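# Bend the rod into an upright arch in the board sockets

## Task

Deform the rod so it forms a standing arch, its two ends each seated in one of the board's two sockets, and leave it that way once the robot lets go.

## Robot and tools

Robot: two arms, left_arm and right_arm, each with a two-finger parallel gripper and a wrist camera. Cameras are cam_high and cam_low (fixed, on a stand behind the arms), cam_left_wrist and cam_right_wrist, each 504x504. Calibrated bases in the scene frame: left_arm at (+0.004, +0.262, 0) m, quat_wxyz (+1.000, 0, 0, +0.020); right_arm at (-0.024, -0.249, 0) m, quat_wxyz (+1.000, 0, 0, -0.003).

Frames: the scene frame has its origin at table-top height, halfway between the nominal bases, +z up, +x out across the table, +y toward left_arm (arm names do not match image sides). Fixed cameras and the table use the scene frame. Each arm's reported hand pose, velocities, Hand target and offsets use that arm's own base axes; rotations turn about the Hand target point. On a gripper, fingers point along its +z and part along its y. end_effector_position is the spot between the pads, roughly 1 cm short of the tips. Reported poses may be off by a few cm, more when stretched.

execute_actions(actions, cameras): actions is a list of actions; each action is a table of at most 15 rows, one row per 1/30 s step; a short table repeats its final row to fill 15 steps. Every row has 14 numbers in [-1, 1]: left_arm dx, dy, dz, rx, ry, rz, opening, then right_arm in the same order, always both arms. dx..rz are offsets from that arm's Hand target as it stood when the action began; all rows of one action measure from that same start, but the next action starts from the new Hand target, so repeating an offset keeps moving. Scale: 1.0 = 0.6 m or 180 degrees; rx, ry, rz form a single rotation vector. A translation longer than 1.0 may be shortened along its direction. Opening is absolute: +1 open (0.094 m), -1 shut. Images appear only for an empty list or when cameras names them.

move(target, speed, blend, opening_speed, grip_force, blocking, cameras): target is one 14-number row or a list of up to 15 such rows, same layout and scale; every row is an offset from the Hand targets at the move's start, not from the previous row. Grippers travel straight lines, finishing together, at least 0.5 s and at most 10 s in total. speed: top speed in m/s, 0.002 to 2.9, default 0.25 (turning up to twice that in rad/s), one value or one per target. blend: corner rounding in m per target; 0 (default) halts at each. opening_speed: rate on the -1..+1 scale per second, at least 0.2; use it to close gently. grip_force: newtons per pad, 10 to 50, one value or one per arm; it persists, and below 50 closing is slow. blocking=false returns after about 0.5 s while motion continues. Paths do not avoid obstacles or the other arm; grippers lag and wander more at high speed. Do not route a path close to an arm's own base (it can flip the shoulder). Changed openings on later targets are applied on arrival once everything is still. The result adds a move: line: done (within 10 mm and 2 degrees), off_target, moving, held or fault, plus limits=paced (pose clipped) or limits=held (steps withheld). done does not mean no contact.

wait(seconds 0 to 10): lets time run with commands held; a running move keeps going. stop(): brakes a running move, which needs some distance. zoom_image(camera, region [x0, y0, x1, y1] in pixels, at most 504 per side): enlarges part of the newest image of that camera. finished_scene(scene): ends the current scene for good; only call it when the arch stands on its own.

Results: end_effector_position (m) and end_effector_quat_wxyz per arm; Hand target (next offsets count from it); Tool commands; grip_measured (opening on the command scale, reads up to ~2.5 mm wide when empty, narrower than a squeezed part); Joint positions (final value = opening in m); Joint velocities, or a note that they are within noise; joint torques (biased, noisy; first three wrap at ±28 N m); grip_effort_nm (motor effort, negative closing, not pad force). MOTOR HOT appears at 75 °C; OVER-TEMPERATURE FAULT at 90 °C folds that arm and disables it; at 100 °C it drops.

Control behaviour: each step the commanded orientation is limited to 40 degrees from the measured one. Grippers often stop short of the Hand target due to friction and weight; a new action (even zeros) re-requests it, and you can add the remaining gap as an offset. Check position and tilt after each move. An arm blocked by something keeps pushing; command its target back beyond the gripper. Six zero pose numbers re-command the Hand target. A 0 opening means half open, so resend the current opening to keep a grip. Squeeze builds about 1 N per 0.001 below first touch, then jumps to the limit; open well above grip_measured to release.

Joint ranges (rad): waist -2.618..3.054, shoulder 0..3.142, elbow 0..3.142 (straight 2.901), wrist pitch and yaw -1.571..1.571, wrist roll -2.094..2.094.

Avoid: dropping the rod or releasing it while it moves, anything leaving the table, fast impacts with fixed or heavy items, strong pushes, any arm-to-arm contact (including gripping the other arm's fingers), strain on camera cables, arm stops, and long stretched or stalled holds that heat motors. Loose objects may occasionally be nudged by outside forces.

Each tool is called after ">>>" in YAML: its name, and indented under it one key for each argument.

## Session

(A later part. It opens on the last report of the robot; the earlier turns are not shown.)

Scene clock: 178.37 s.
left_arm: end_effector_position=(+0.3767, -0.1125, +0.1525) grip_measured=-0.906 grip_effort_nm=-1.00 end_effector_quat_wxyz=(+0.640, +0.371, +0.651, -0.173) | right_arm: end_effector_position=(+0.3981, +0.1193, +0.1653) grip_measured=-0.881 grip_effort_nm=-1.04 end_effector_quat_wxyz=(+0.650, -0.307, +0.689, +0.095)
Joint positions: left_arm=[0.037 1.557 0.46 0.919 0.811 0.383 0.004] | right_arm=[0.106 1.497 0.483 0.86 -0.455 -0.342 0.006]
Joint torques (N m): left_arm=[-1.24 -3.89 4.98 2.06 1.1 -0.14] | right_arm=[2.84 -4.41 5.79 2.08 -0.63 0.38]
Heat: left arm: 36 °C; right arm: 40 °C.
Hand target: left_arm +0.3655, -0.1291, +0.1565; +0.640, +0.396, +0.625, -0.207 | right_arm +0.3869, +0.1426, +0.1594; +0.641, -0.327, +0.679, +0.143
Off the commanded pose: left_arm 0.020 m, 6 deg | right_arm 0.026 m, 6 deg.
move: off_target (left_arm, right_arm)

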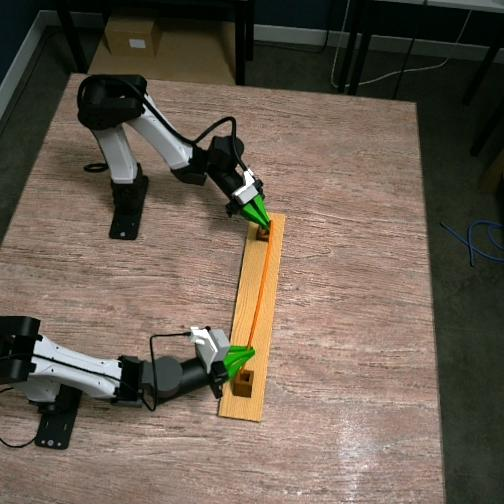

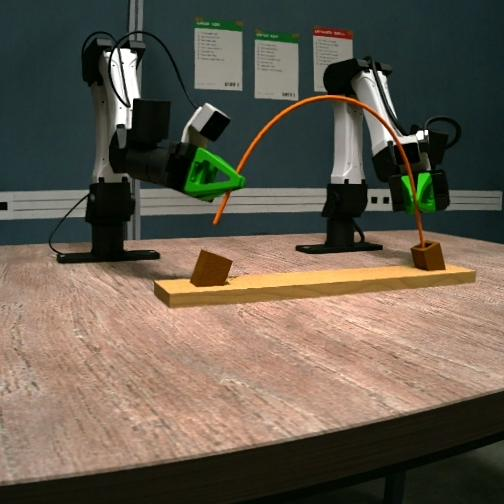

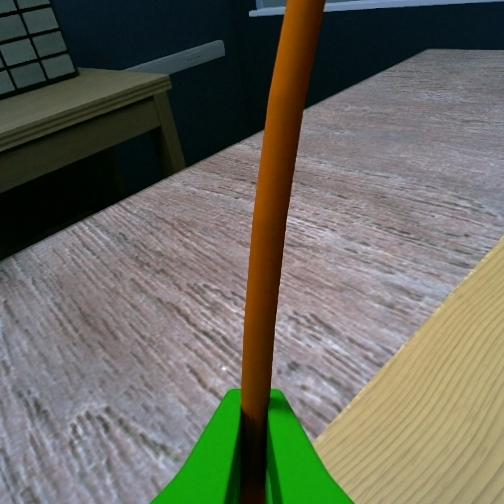

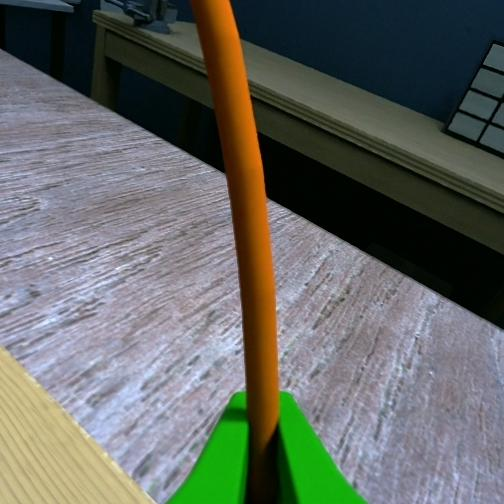

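>>> move:
  target: [0.0,0.016,-0.015,0,0,0,-1,0.0125,0.004,-0.05,0,0,0,-1]
  speed: 0.06
  cameras: ["cam_high","cam_low"]

>>> zoom_image:
  camera: "cam_high"
  region: [240, 205, 300, 265]

>>> zoom_image:
  camera: "cam_high"
  region: [220, 340, 280, 400]

>>> zoom_image:
  camera: "cam_low"
  region: [400, 215, 450, 265]

>>> zoom_image:
  camera: "cam_low"
  region: [180, 210, 260, 290]

Scene clock: 189.77 s.
left_arm: end_effector_position=(+0.3760, -0.1048, +0.1439) grip_measured=-0.906 grip_effort_nm=-1.00 end_effector_quat_wxyz=(+0.639, +0.370, +0.651, -0.178) | right_arm: end_effector_position=(+0.4062, +0.1225, +0.1364) grip_measured=-0.881 grip_effort_nm=-1.04 end_effector_quat_wxyz=(+0.651, -0.308, +0.687, +0.098)
Joint positions: left_arm=[0.07 1.598 0.448 0.968 0.85 0.383 0.004] | right_arm=[0.112 1.662 0.466 1.047 -0.455 -0.338 0.006]
Joint torques (N m): left_arm=[-0.85 -3.99 4.74 2.02 1.07 -0.04] | right_arm=[2.77 -5.22 4.86 2.03 -0.58 0.34]
Heat: left arm: 36 °C; right arm: 43 °C.
Hand target: left_arm +0.3655, -0.1195, +0.1476; +0.640, +0.396, +0.625, -0.207 | right_arm +0.3945, +0.1448, +0.1295; +0.641, -0.327, +0.679, +0.143
Off the commanded pose: left_arm 0.018 m, 5 deg | right_arm 0.026 m, 6 deg.
move: off_target (left_arm, right_arm)
Images, in order (width x height): cam_high 504x504, cam_low 504x504.

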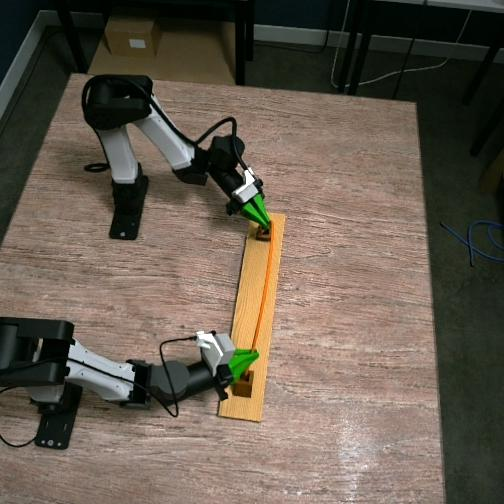

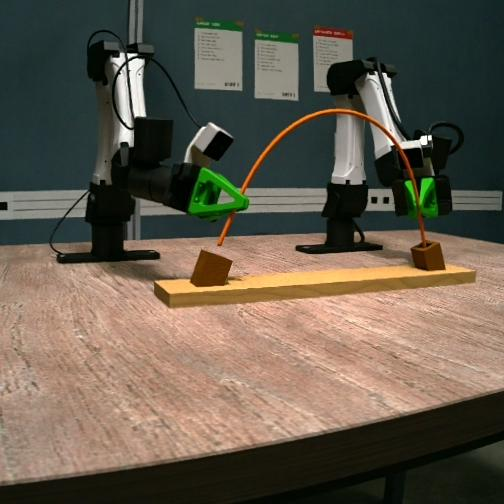

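Scaled by 8.400 from the camera's 504x504 image, which has a finer 720x720 frame.

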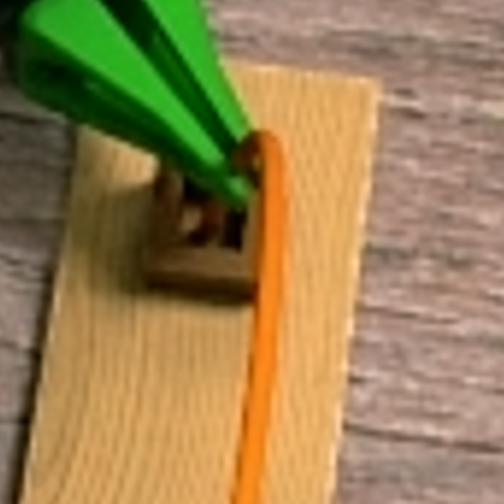

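Scaled by 8.400 from the camera's 504x504 image, which has a finer 720x720 frame.

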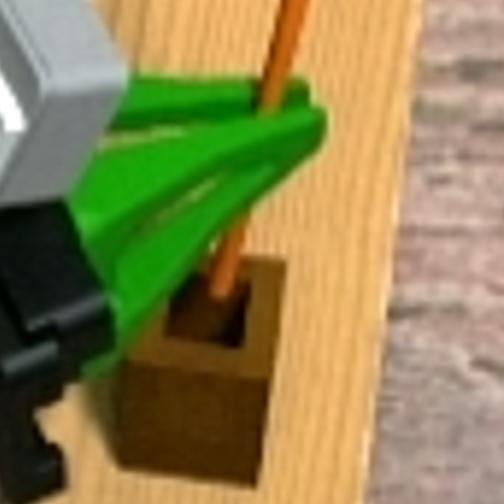

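Scaled by 10.080 from the camera's 504x504 image, which has a finer 720x720 frame.

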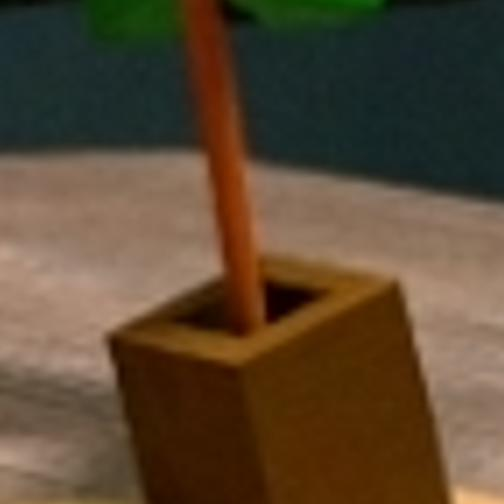

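Scaled by 6.300 from the camera's 504x504 image, which has a finer 720x720 frame.

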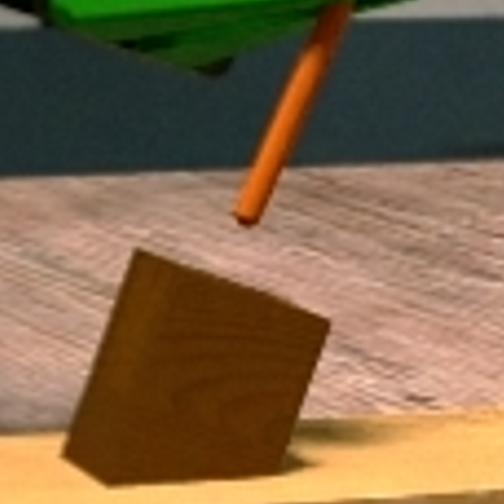

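>>> move:
  target: [-0.002,0.009,-0.032,0,0,0,-1,-0.003,-0.006,-0.045,0,0,0,-1]
  speed: 0.05
  cameras: ["cam_high","cam_low"]

>>> zoom_image:
  camera: "cam_high"
  region: [240, 205, 300, 265]

>>> zoom_image:
  camera: "cam_high"
  region: [220, 340, 280, 400]

>>> zoom_image:
  camera: "cam_low"
  region: [400, 215, 450, 265]

>>> zoom_image:
  camera: "cam_low"
  region: [180, 210, 260, 290]

Scene clock: 193.40 s.
left_arm: end_effector_position=(+0.3741, -0.1048, +0.1379) grip_measured=-0.906 grip_effort_nm=-1.01 end_effector_quat_wxyz=(+0.654, +0.384, +0.627, -0.179) | right_arm: end_effector_position=(+0.4047, +0.1220, +0.1089) grip_measured=-0.881 grip_effort_nm=-1.04 end_effector_quat_wxyz=(+0.651, -0.306, +0.688, +0.099)
Joint positions: left_arm=[0.084 1.684 0.428 1.126 0.896 0.384 0.004] | right_arm=[0.112 1.797 0.432 1.216 -0.453 -0.333 0.006]
Joint torques (N m): left_arm=[-0.34 -3.52 3.48 1.61 0.8 -0.05] | right_arm=[1.78 -5.56 3.97 2 -0.7 0.3]
Heat: left arm: 36 °C; right arm: 43 °C.
Hand target: left_arm +0.3644, -0.1141, +0.1283; +0.640, +0.396, +0.625, -0.207 | right_arm +0.3927, +0.1412, +0.1025; +0.641, -0.327, +0.679, +0.143
Off the commanded pose: left_arm 0.016 m, 4 deg | right_arm 0.024 m, 6 deg.
move: off_target (left_arm, right_arm)
Images, in order (width x height): cam_high 504x504, cam_low 504x504.

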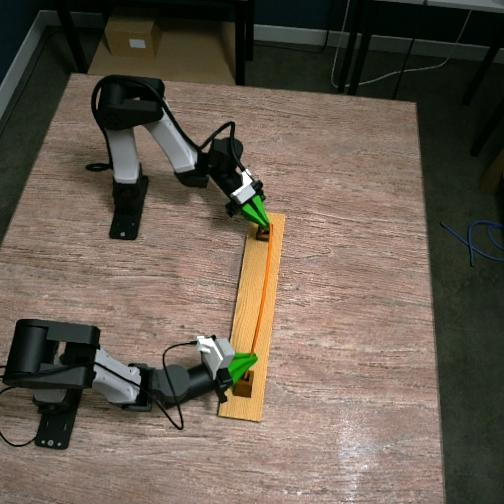

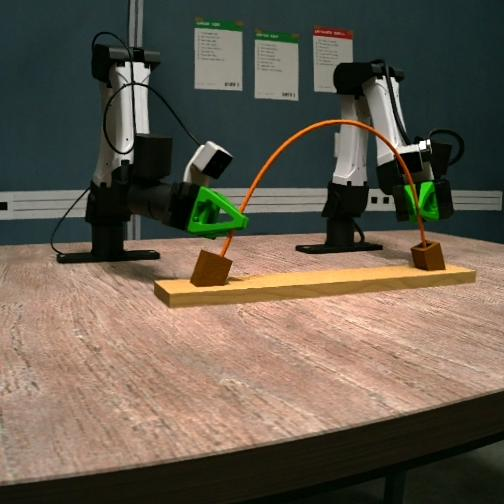

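Scaled by 8.400 from the camera's 504x504 image, which has a finer 720x720 frame.

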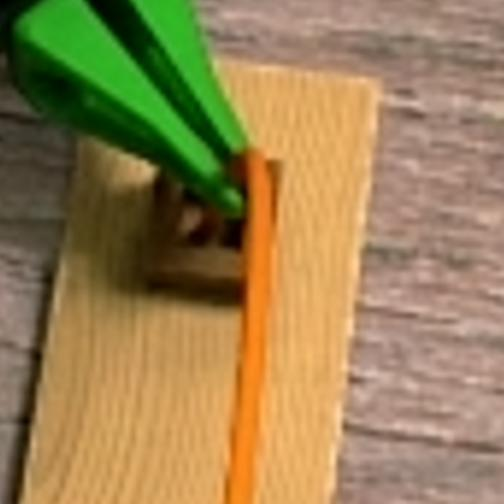

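Scaled by 8.400 from the camera's 504x504 image, which has a finer 720x720 frame.

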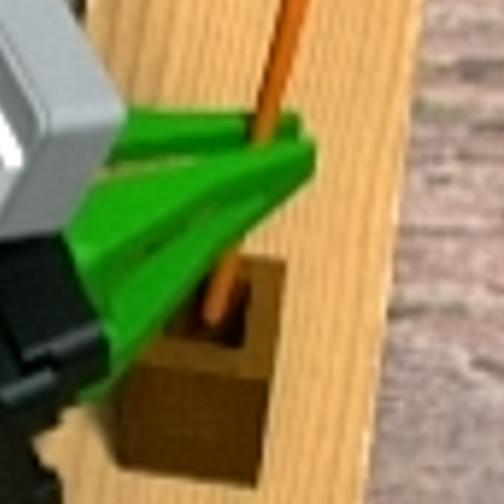

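Scaled by 10.080 from the camera's 504x504 image, which has a finer 720x720 frame.

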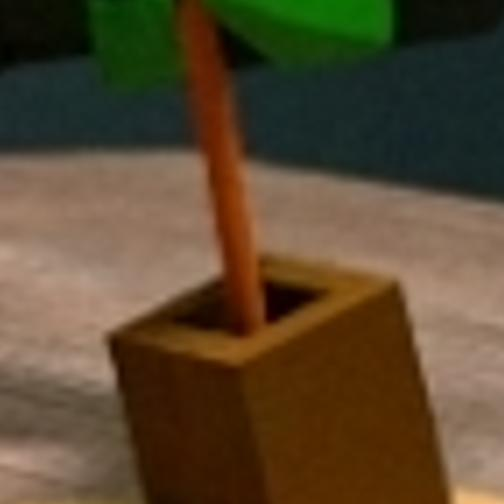

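Scaled by 6.300 from the camera's 504x504 image, which has a finer 720x720 frame.

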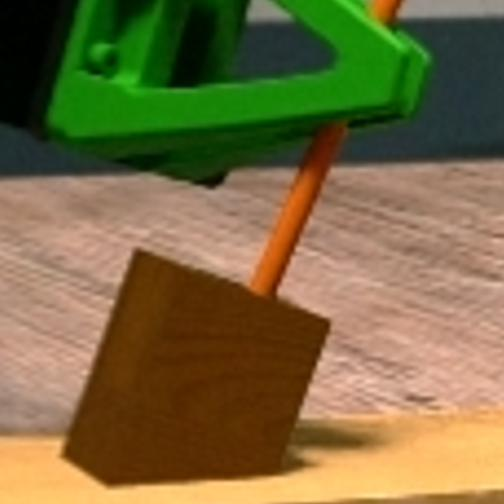

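>>> move:
  target:
    - [-0.006,0.008,0.025,0,0,0,-1,0,0,0,0,0,0,-1]
    - [-0.008,0.012,-0.005,0,0,0,-1,0,0,0,0,0,0,-1]
  speed: 0.05
  cameras: ["cam_high","cam_low"]

>>> zoom_image:
  camera: "cam_high"
  region: [240, 205, 300, 265]

>>> zoom_image:
  camera: "cam_low"
  region: [400, 215, 450, 265]

Scene clock: 198.27 s.
left_arm: end_effector_position=(+0.3694, -0.0989, +0.1390) grip_measured=-0.906 grip_effort_nm=-1.01 end_effector_quat_wxyz=(+0.659, +0.388, +0.620, -0.177) | right_arm: end_effector_position=(+0.4047, +0.1222, +0.1091) grip_measured=-0.881 grip_effort_nm=-1.04 end_effector_quat_wxyz=(+0.651, -0.306, +0.688, +0.099)
Joint positions: left_arm=[0.112 1.682 0.412 1.153 0.931 0.39 0.004] | right_arm=[0.112 1.797 0.432 1.217 -0.454 -0.333 0.006]
Joint torques (N m): left_arm=[-0.18 -3.18 3.08 1.46 0.74 -0.04] | right_arm=[1.8 -5.55 3.96 2.04 -0.69 0.28]
Heat: left arm: 35 °C; right arm: 44 °C.
Hand target: left_arm +0.3595, -0.1070, +0.1254; +0.640, +0.397, +0.625, -0.207 | right_arm +0.3927, +0.1412, +0.1025; +0.641, -0.327, +0.679, +0.143
Off the commanded pose: left_arm 0.019 m, 4 deg | right_arm 0.023 m, 6 deg.
move: off_target (left_arm, right_arm)
Images, in order (width x height): cam_high 504x504, cam_low 504x504.

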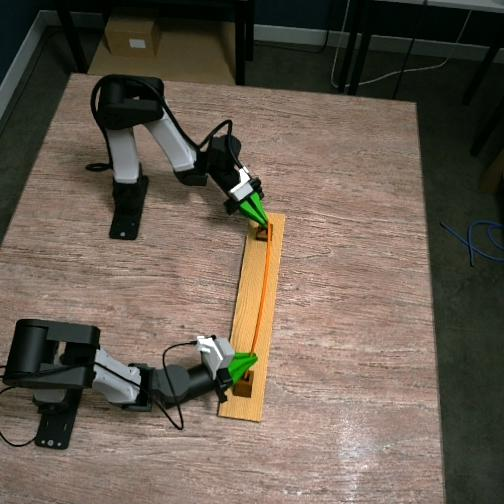

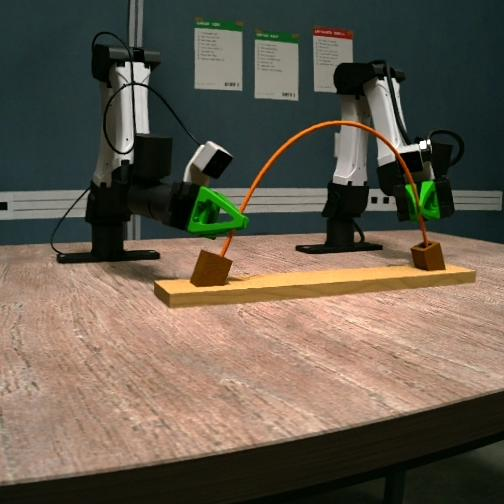

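Scaled by 8.400 from the camera's 504x504 image, which has a finer 720x720 frame.

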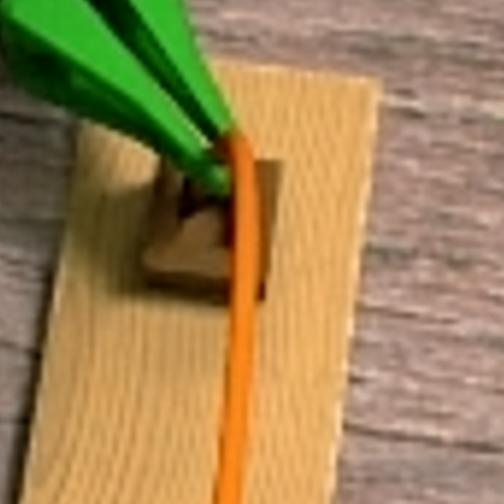

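Scaled by 10.080 from the camera's 504x504 image, which has a finer 720x720 frame.

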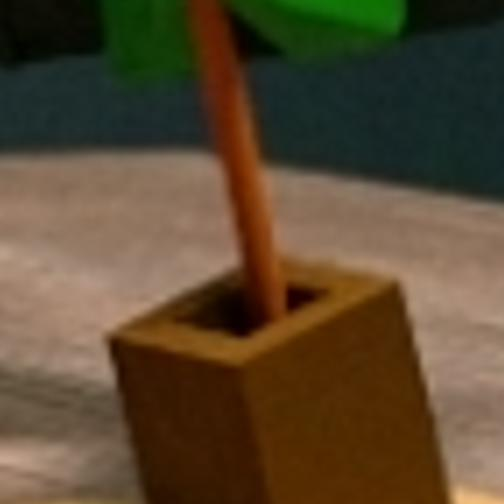

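>>> move:
  target:
    - [0,0,0.05,0,0,0,-1,0,0,0,0,0,0,-1]
    - [-0.014,0.0,0.05,0,0,0,-1,0,0,0,0,0,0,-1]
    - [-0.014,0.0,0,0,0,0,-1,0,0,0,0,0,0,-1]
  speed: 0.05
  cameras: ["cam_high","cam_low"]

>>> zoom_image:
  camera: "cam_high"
  region: [240, 205, 300, 265]

>>> zoom_image:
  camera: "cam_low"
  region: [400, 215, 450, 265]

Scene clock: 202.90 s.
left_arm: end_effector_position=(+0.3604, -0.0980, +0.1374) grip_measured=-0.906 grip_effort_nm=-1.01 end_effector_quat_wxyz=(+0.657, +0.390, +0.620, -0.175) | right_arm: end_effector_position=(+0.4046, +0.1223, +0.1091) grip_measured=-0.881 grip_effort_nm=-1.04 end_effector_quat_wxyz=(+0.651, -0.306, +0.687, +0.099)
Joint positions: left_arm=[0.12 1.655 0.378 1.151 0.938 0.402 0.004] | right_arm=[0.112 1.797 0.432 1.217 -0.455 -0.333 0.006]
Joint torques (N m): left_arm=[-0.46 -2.99 3.22 1.48 0.7 -0.13] | right_arm=[1.8 -5.55 3.97 2.04 -0.68 0.28]
Heat: left arm: 35 °C; right arm: 44 °C.
Hand target: left_arm +0.3512, -0.1069, +0.1254; +0.640, +0.396, +0.625, -0.207 | right_arm +0.3927, +0.1412, +0.1025; +0.641, -0.327, +0.679, +0.143
Off the commanded pose: left_arm 0.018 m, 4 deg | right_arm 0.023 m, 6 deg.
move: off_target (left_arm, right_arm)
Images, in order (width x height): cam_high 504x504, cam_low 504x504.

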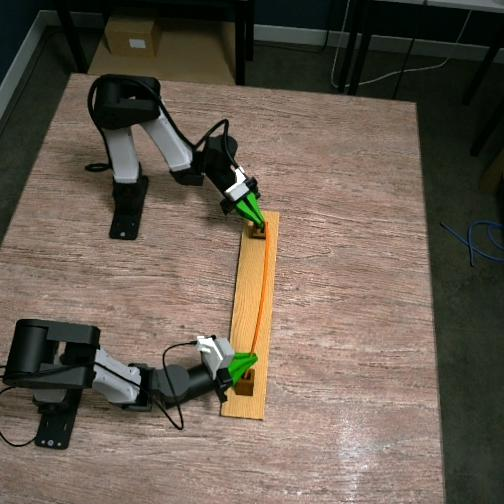

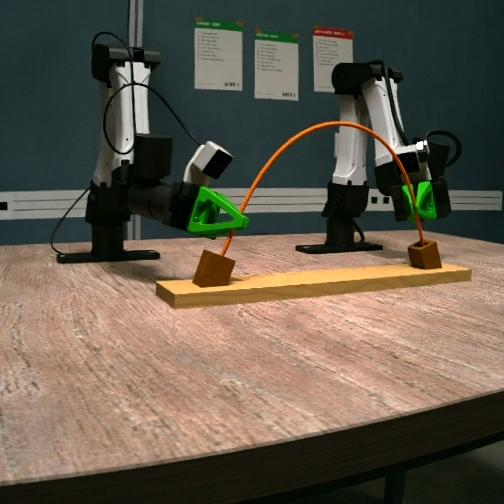

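Scaled by 8.400 from the camera's 504x504 image, which has a finer 720x720 frame.

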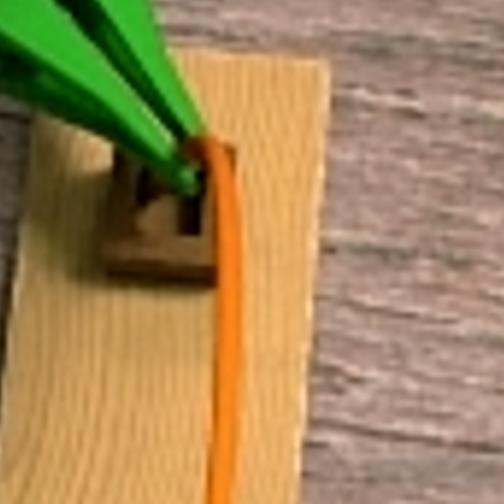

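Scaled by 10.080 from the camera's 504x504 image, which has a finer 720x720 frame.

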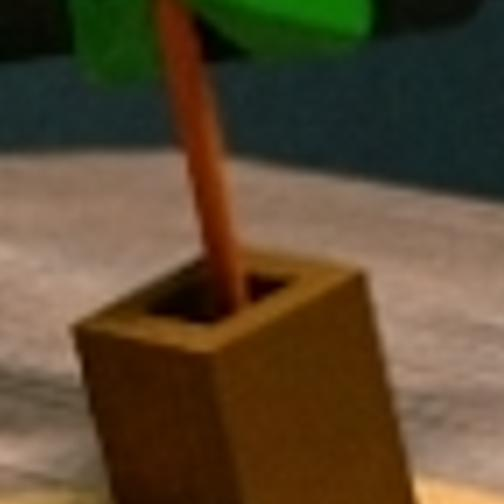

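>>> move:
  target:
    - [0.006,0.006,-0.01,0,0,0,-1,0,0,0,0,0,0,-1]
    - [0.008,0.012,-0.06,0,0,0,-1,0,-0.005,-0.02,0,0,0,-1]
  speed: 0.05
  cameras: ["cam_high","cam_low","cam_left_wrist"]

>>> zoom_image:
  camera: "cam_high"
  region: [240, 205, 300, 265]

>>> zoom_image:
  camera: "cam_low"
  region: [400, 215, 450, 265]

Scene clock: 206.87 s.
left_arm: end_effector_position=(+0.3618, -0.0984, +0.1259) grip_measured=-0.906 grip_effort_nm=-1.00 end_effector_quat_wxyz=(+0.685, +0.414, +0.576, -0.167) | right_arm: end_effector_position=(+0.4053, +0.1194, +0.0967) grip_measured=-0.881 grip_effort_nm=-1.04 end_effector_quat_wxyz=(+0.650, -0.303, +0.690, +0.098)
Joint positions: left_arm=[0.135 1.861 0.378 1.473 0.997 0.393 0.004] | right_arm=[0.105 1.864 0.424 1.289 -0.455 -0.33 0.006]
Joint torques (N m): left_arm=[0.53 -1.91 1.14 0.55 0.32 -0.04] | right_arm=[1.48 -5.76 3.52 2.05 -0.78 0.23]
Heat: left arm: 35 °C; right arm: 45 °C.
Hand target: left_arm +0.3559, -0.0997, +0.0892; +0.640, +0.396, +0.625, -0.207 | right_arm +0.3927, +0.1383, +0.0905; +0.641, -0.327, +0.679, +0.143
Off the commanded pose: left_arm 0.037 m, 9 deg | right_arm 0.023 m, 6 deg.
move: off_target (left_arm, right_arm)
Images, in order (width x height): cam_high 504x504, cam_low 504x504, cam_left_wrist 504x504.

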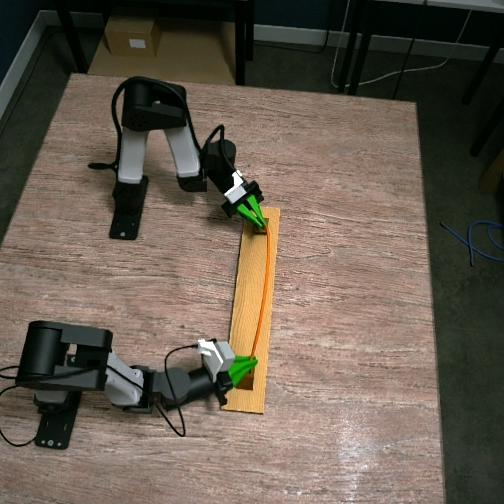

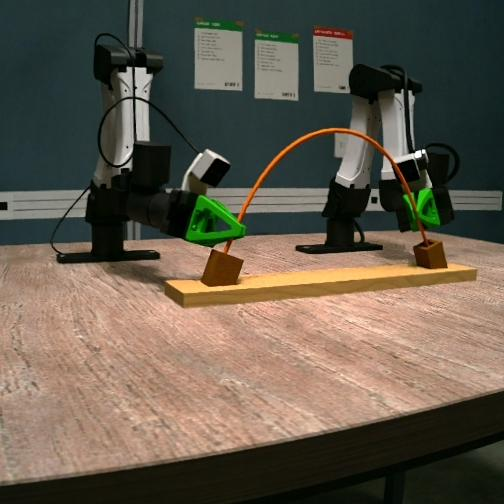

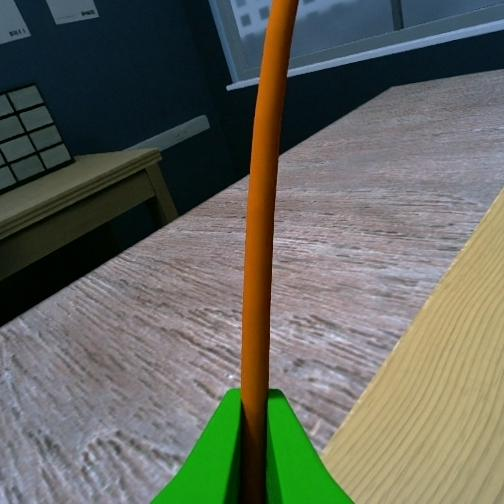

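Scaled by 8.400 from the camera's 504x504 image, which has a finer 720x720 frame.

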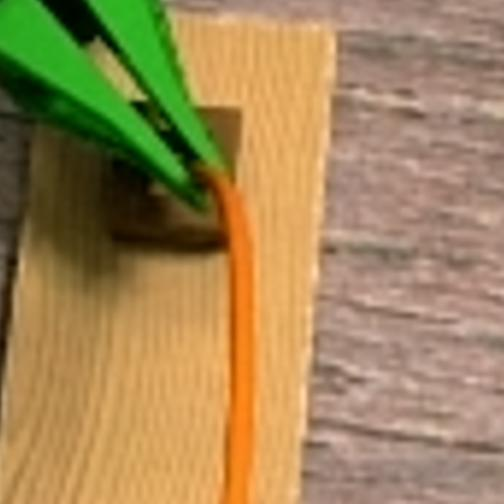

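Scaled by 10.080 from the camera's 504x504 image, which has a finer 720x720 frame.

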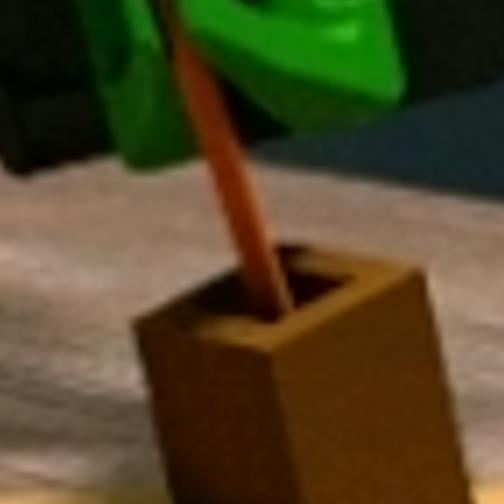

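>>> move:
  target:
    - [0.004,0.025,0.03,0,0,0,-1,0,0.0,0,0,0,0,-1]
    - [0.004,0.03,0.01,0,0,0,-1,0,0,0,0,0,0,-1]
  speed: 0.05
  cameras: ["cam_high","cam_low"]

>>> zoom_image:
  camera: "cam_high"
  region: [240, 205, 300, 265]

>>> zoom_image:
  camera: "cam_low"
  region: [400, 215, 450, 265]

>>> zoom_image:
  camera: "cam_low"
  region: [180, 210, 260, 290]

Scene clock: 211.33 s.
left_arm: end_effector_position=(+0.3600, -0.0862, +0.1280) grip_measured=-0.906 grip_effort_nm=-1.01 end_effector_quat_wxyz=(+0.676, +0.417, +0.580, -0.182) | right_arm: end_effector_position=(+0.4034, +0.1225, +0.0970) grip_measured=-0.881 grip_effort_nm=-1.04 end_effector_quat_wxyz=(+0.650, -0.309, +0.686, +0.106)
Joint positions: left_arm=[0.192 1.828 0.398 1.387 1.079 0.397 0.004] | right_arm=[0.105 1.864 0.424 1.29 -0.476 -0.33 0.006]
Joint torques (N m): left_arm=[1.59 -1.91 2 0.53 0.19 0.22] | right_arm=[1.5 -5.61 3.59 2.05 -0.59 0.23]
Heat: left arm: 35 °C; right arm: 46 °C.
Hand target: left_arm +0.3583, -0.0818, +0.0953; +0.640, +0.396, +0.625, -0.207 | right_arm +0.3927, +0.1383, +0.0904; +0.641, -0.327, +0.679, +0.143
Off the commanded pose: left_arm 0.033 m, 8 deg | right_arm 0.020 m, 5 deg.
move: off_target (left_arm, right_arm)
Images, in order (width x height): cam_high 504x504, cam_low 504x504.

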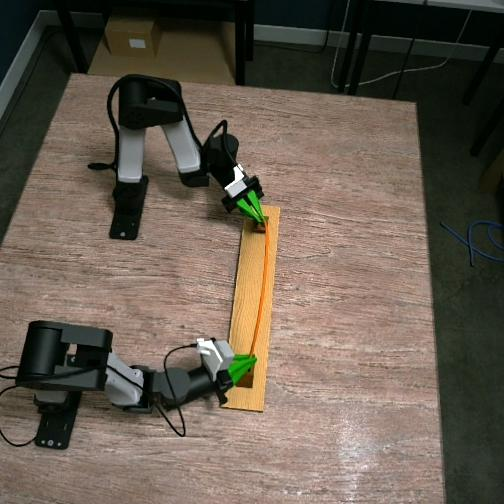

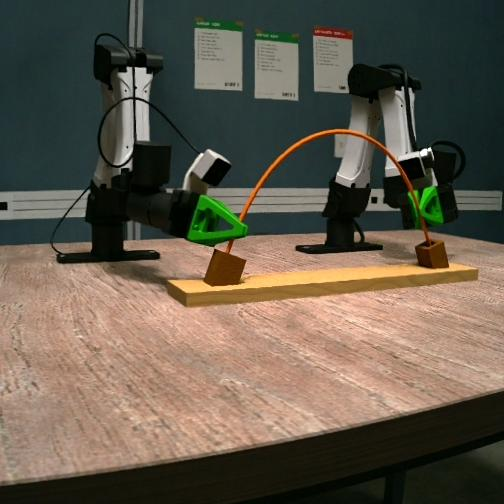

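Scaled by 8.400 from the camera's 504x504 image, which has a finer 720x720 frame.

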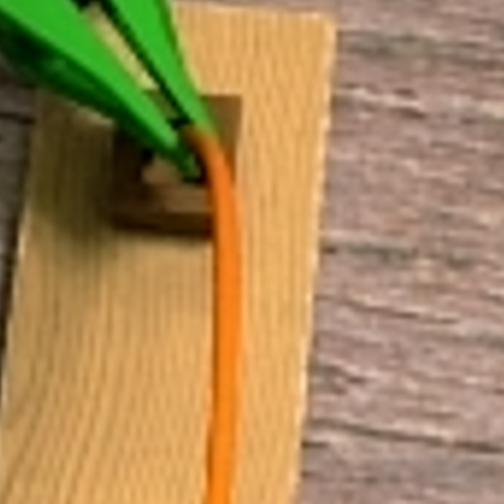

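Scaled by 10.080 from the camera's 504x504 image, which has a finer 720x720 frame.

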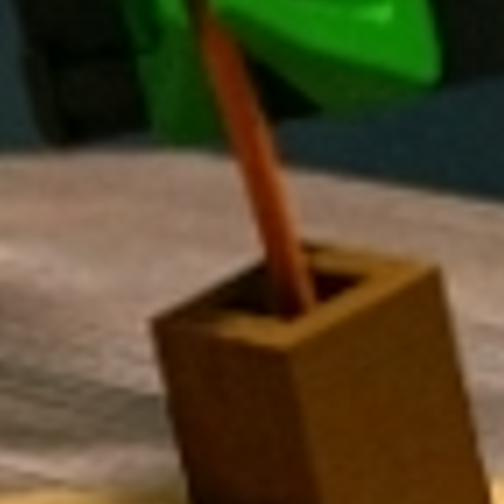

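Scaled by 6.300 from the camera's 504x504 image, which has a finer 720x720 frame.

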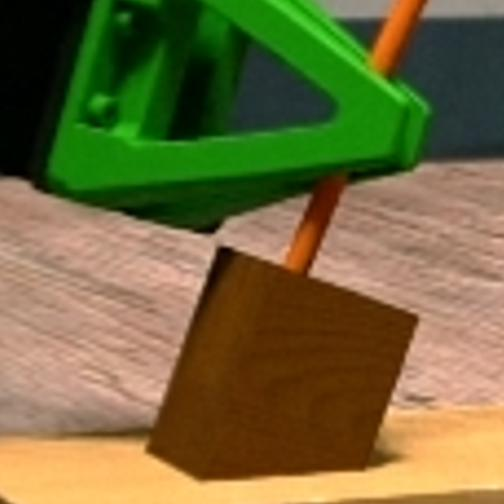

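>>> move:
  target:
    - [0,0.005,0.0,-0.06,0.007,0,-1,0,0.0,0,0,0,0,-1]
    - [0,0.005,-0.03,-0.06,0.007,0,-1,0,0,0,0,0,0,-1]
  speed: 0.05
  cameras: ["cam_high","cam_low"]

>>> zoom_image:
  camera: "cam_high"
  region: [240, 205, 300, 265]

>>> zoom_image:
  camera: "cam_low"
  region: [400, 215, 450, 265]

Scene clock: 216.73 s.
left_arm: end_effector_position=(+0.3677, -0.0848, +0.1073) grip_measured=-0.906 grip_effort_nm=-1.01 end_effector_quat_wxyz=(+0.653, +0.363, +0.611, -0.262) | right_arm: end_effector_position=(+0.3988, +0.1311, +0.0972) grip_measured=-0.881 grip_effort_nm=-1.04 end_effector_quat_wxyz=(+0.647, -0.316, +0.682, +0.129)
Joint positions: left_arm=[0.201 1.991 0.444 1.522 1.119 0.177 0.004] | right_arm=[0.112 1.868 0.424 1.295 -0.514 -0.31 0.006]
Joint torques (N m): left_arm=[2.11 1.17 -1.35 2.17 0.12 0.26] | right_arm=[0.95 -5.65 3.64 2.03 -0.24 0.04]
Heat: left arm: 34 °C; right arm: 46 °C.
Hand target: left_arm +0.3583, -0.0788, +0.0774; +0.667, +0.332, +0.610, -0.269 | right_arm +0.3927, +0.1383, +0.0904; +0.641, -0.327, +0.679, +0.143
Off the commanded pose: left_arm 0.032 m, 4 deg | right_arm 0.012 m, 2 deg.
joint sent to its limit (left arm) — joint 4 (wrist pitch), upper limit. The joint targets are off in orientation, not in position.
move: off_target (left_arm, right_arm)
Images, in order (width x height): cam_high 504x504, cam_low 504x504.

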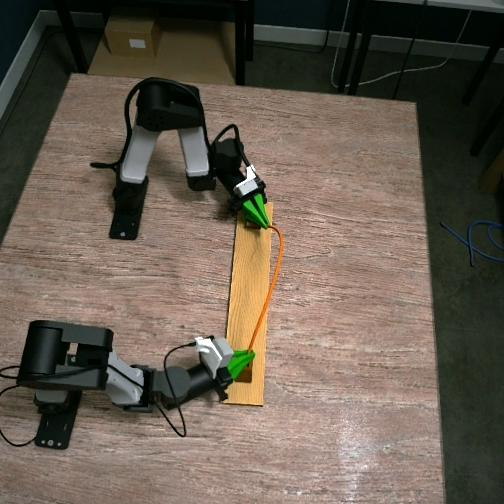

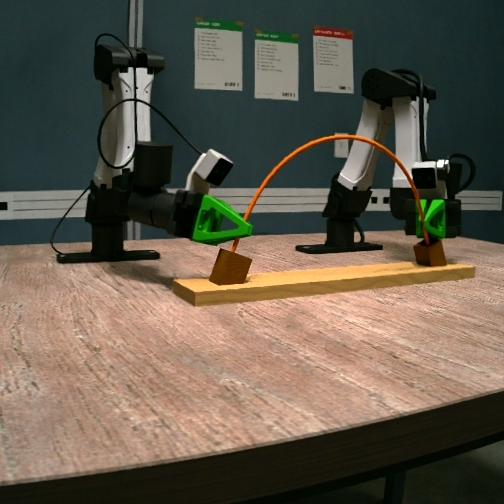

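Scaled by 8.400 from the camera's 504x504 image, which has a finer 720x720 frame.

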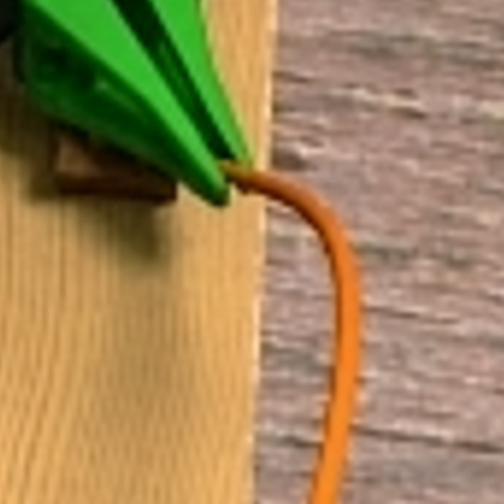

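Scaled by 10.080 from the camera's 504x504 image, which has a finer 720x720 frame.

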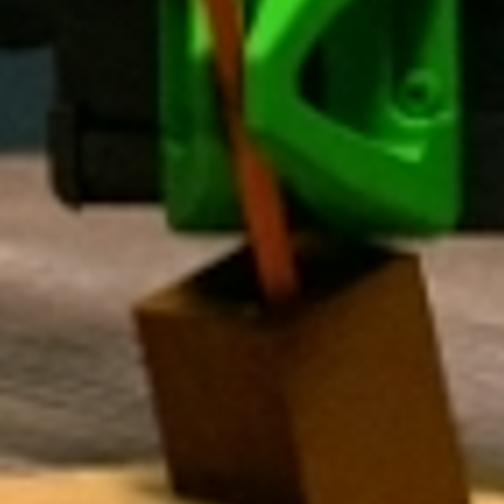

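>>> move:
  target: [-0.03,0.0,0.03,0.02,-0.02,0,-1,0,0.0,0,0,0,0,-1]
  speed: 0.05
  cameras: ["all"]

>>> zoom_image:
  camera: "cam_high"
  region: [180, 190, 360, 410]

>>> zoom_image:
  camera: "cam_low"
  region: [400, 215, 450, 265]

>>> zoom_image:
  camera: "cam_low"
  region: [180, 210, 260, 290]

Scene clock: 221.43 s.
left_arm: end_effector_position=(+0.3531, -0.0814, +0.1096) grip_measured=-0.906 grip_effort_nm=-1.00 end_effector_quat_wxyz=(+0.659, +0.373, +0.608, -0.240) | right_arm: end_effector_position=(+0.3973, +0.1330, +0.0973) grip_measured=-0.881 grip_effort_nm=-1.04 end_effector_quat_wxyz=(+0.646, -0.318, +0.680, +0.136)
Joint positions: left_arm=[0.22 1.937 0.376 1.522 1.119 0.237 0.004] | right_arm=[0.112 1.868 0.424 1.295 -0.528 -0.305 0.006]
Joint torques (N m): left_arm=[1.88 -2.13 -1.85 2.18 0.31 0.29] | right_arm=[0.96 -5.63 3.64 2.02 -0.11 -0.01]
Heat: left arm: 34 °C; right arm: 46 °C.
Hand target: left_arm +0.3403, -0.0788, +0.0953; +0.675, +0.361, +0.597, -0.239 | right_arm +0.3927, +0.1383, +0.0904; +0.641, -0.327, +0.679, +0.143
Off the commanded pose: left_arm 0.019 m, 3 deg | right_arm 0.010 m, 1 deg.
joint sent to its limit (left arm) — joint 4 (wrist pitch), upper limit. The joint targets are off in orientation, not in position.
move: off_target (left_arm)

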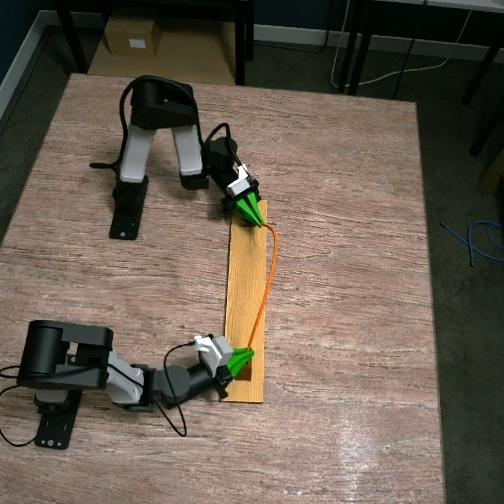

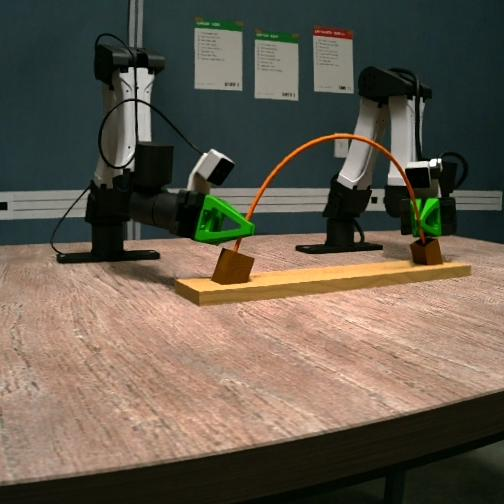

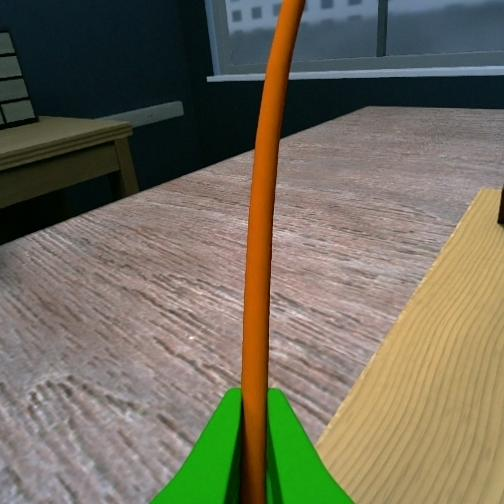

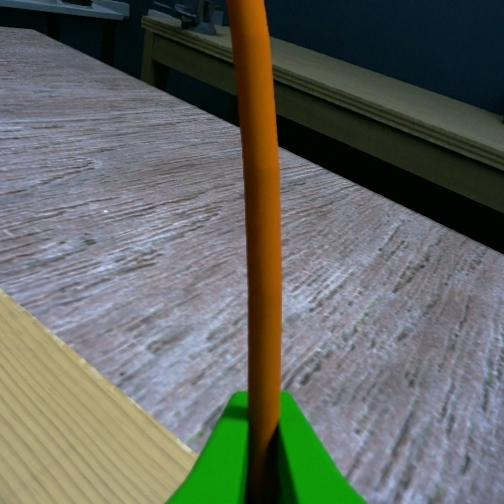

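Scaled by 2.291 from the camera's 504x504 image, which has a finer 720x720 frame.

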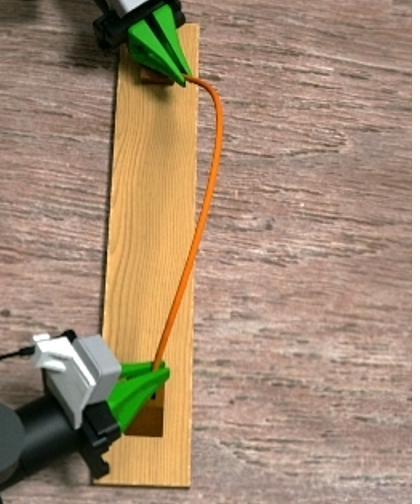

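Scaled by 10.080 from the camera's 504x504 image, which has a finer 720x720 frame.

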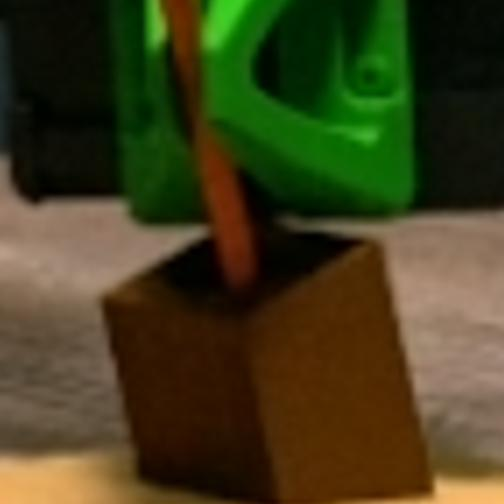

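Scaled by 6.300 from the camera's 504x504 image, which has a finer 720x720 frame.

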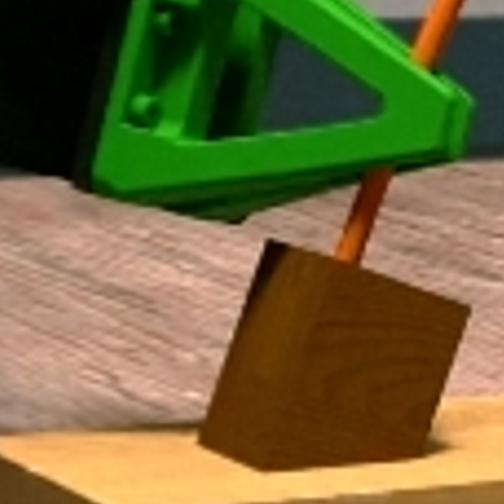

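>>> move:
  target: [0.01,-0.003,0.02,0,0,0,-1,-0.003,-0.004,-0.035,0,0,0,-1]
  speed: 0.05
  cameras: ["cam_high","cam_low"]

>>> zoom_image:
  camera: "cam_low"
  region: [180, 210, 260, 290]

>>> zoom_image:
  camera: "cam_low"
  region: [400, 215, 450, 265]

Scene clock: 224.87 s.
left_arm: end_effector_position=(+0.3540, -0.0802, +0.1123) grip_measured=-0.906 grip_effort_nm=-1.01 end_effector_quat_wxyz=(+0.660, +0.367, +0.611, -0.240) | right_arm: end_effector_position=(+0.3974, +0.1356, +0.0949) grip_measured=-0.881 grip_effort_nm=-1.04 end_effector_quat_wxyz=(+0.669, -0.323, +0.655, +0.137)
Joint positions: left_arm=[0.221 1.927 0.375 1.52 1.11 0.221 0.004] | right_arm=[0.112 1.975 0.421 1.476 -0.545 -0.297 0.006]
Joint torques (N m): left_arm=[0.8 -3.44 0.08 2.2 0.26 0.03] | right_arm=[0.25 -4.78 1.99 1.51 -0.01 -0.11]
Heat: left arm: 34 °C; right arm: 46 °C.
Hand target: left_arm +0.3463, -0.0806, +0.1073; +0.675, +0.361, +0.597, -0.239 | right_arm +0.3909, +0.1359, +0.0695; +0.641, -0.327, +0.679, +0.143
Off the commanded pose: left_arm 0.009 m, 2 deg | right_arm 0.026 m, 4 deg.
joint sent to its limit (left arm) — joint 4 (wrist pitch), upper limit. The joint targets still meet the commanded pose.
move: off_target (right_arm)
Images, in order (width x height): cam_high 504x504, cam_low 504x504.

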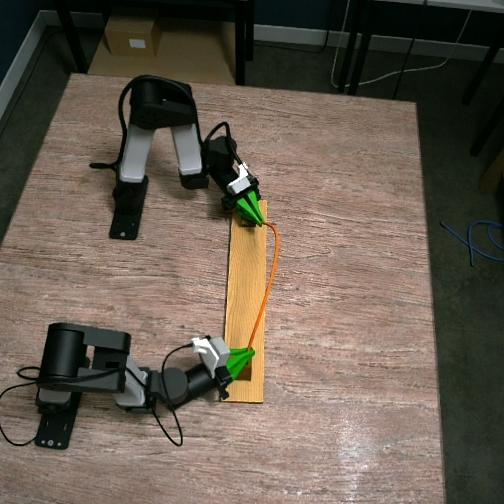

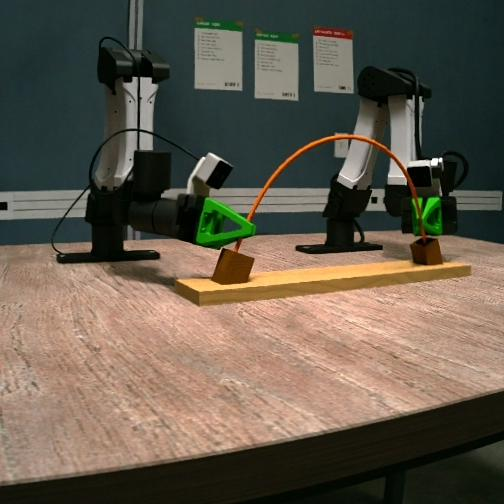

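Scaled by 6.300 from the camera's 504x504 image, which has a finer 720x720 frame.

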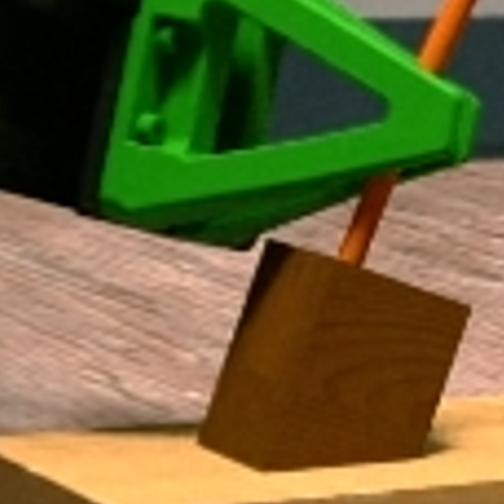

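Scaled by 10.080 from the camera's 504x504 image, which has a finer 720x720 frame.

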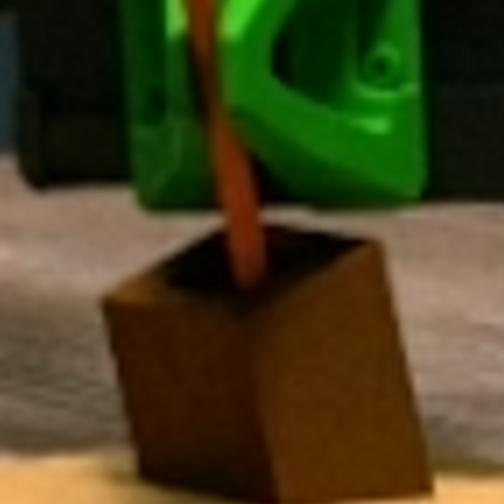

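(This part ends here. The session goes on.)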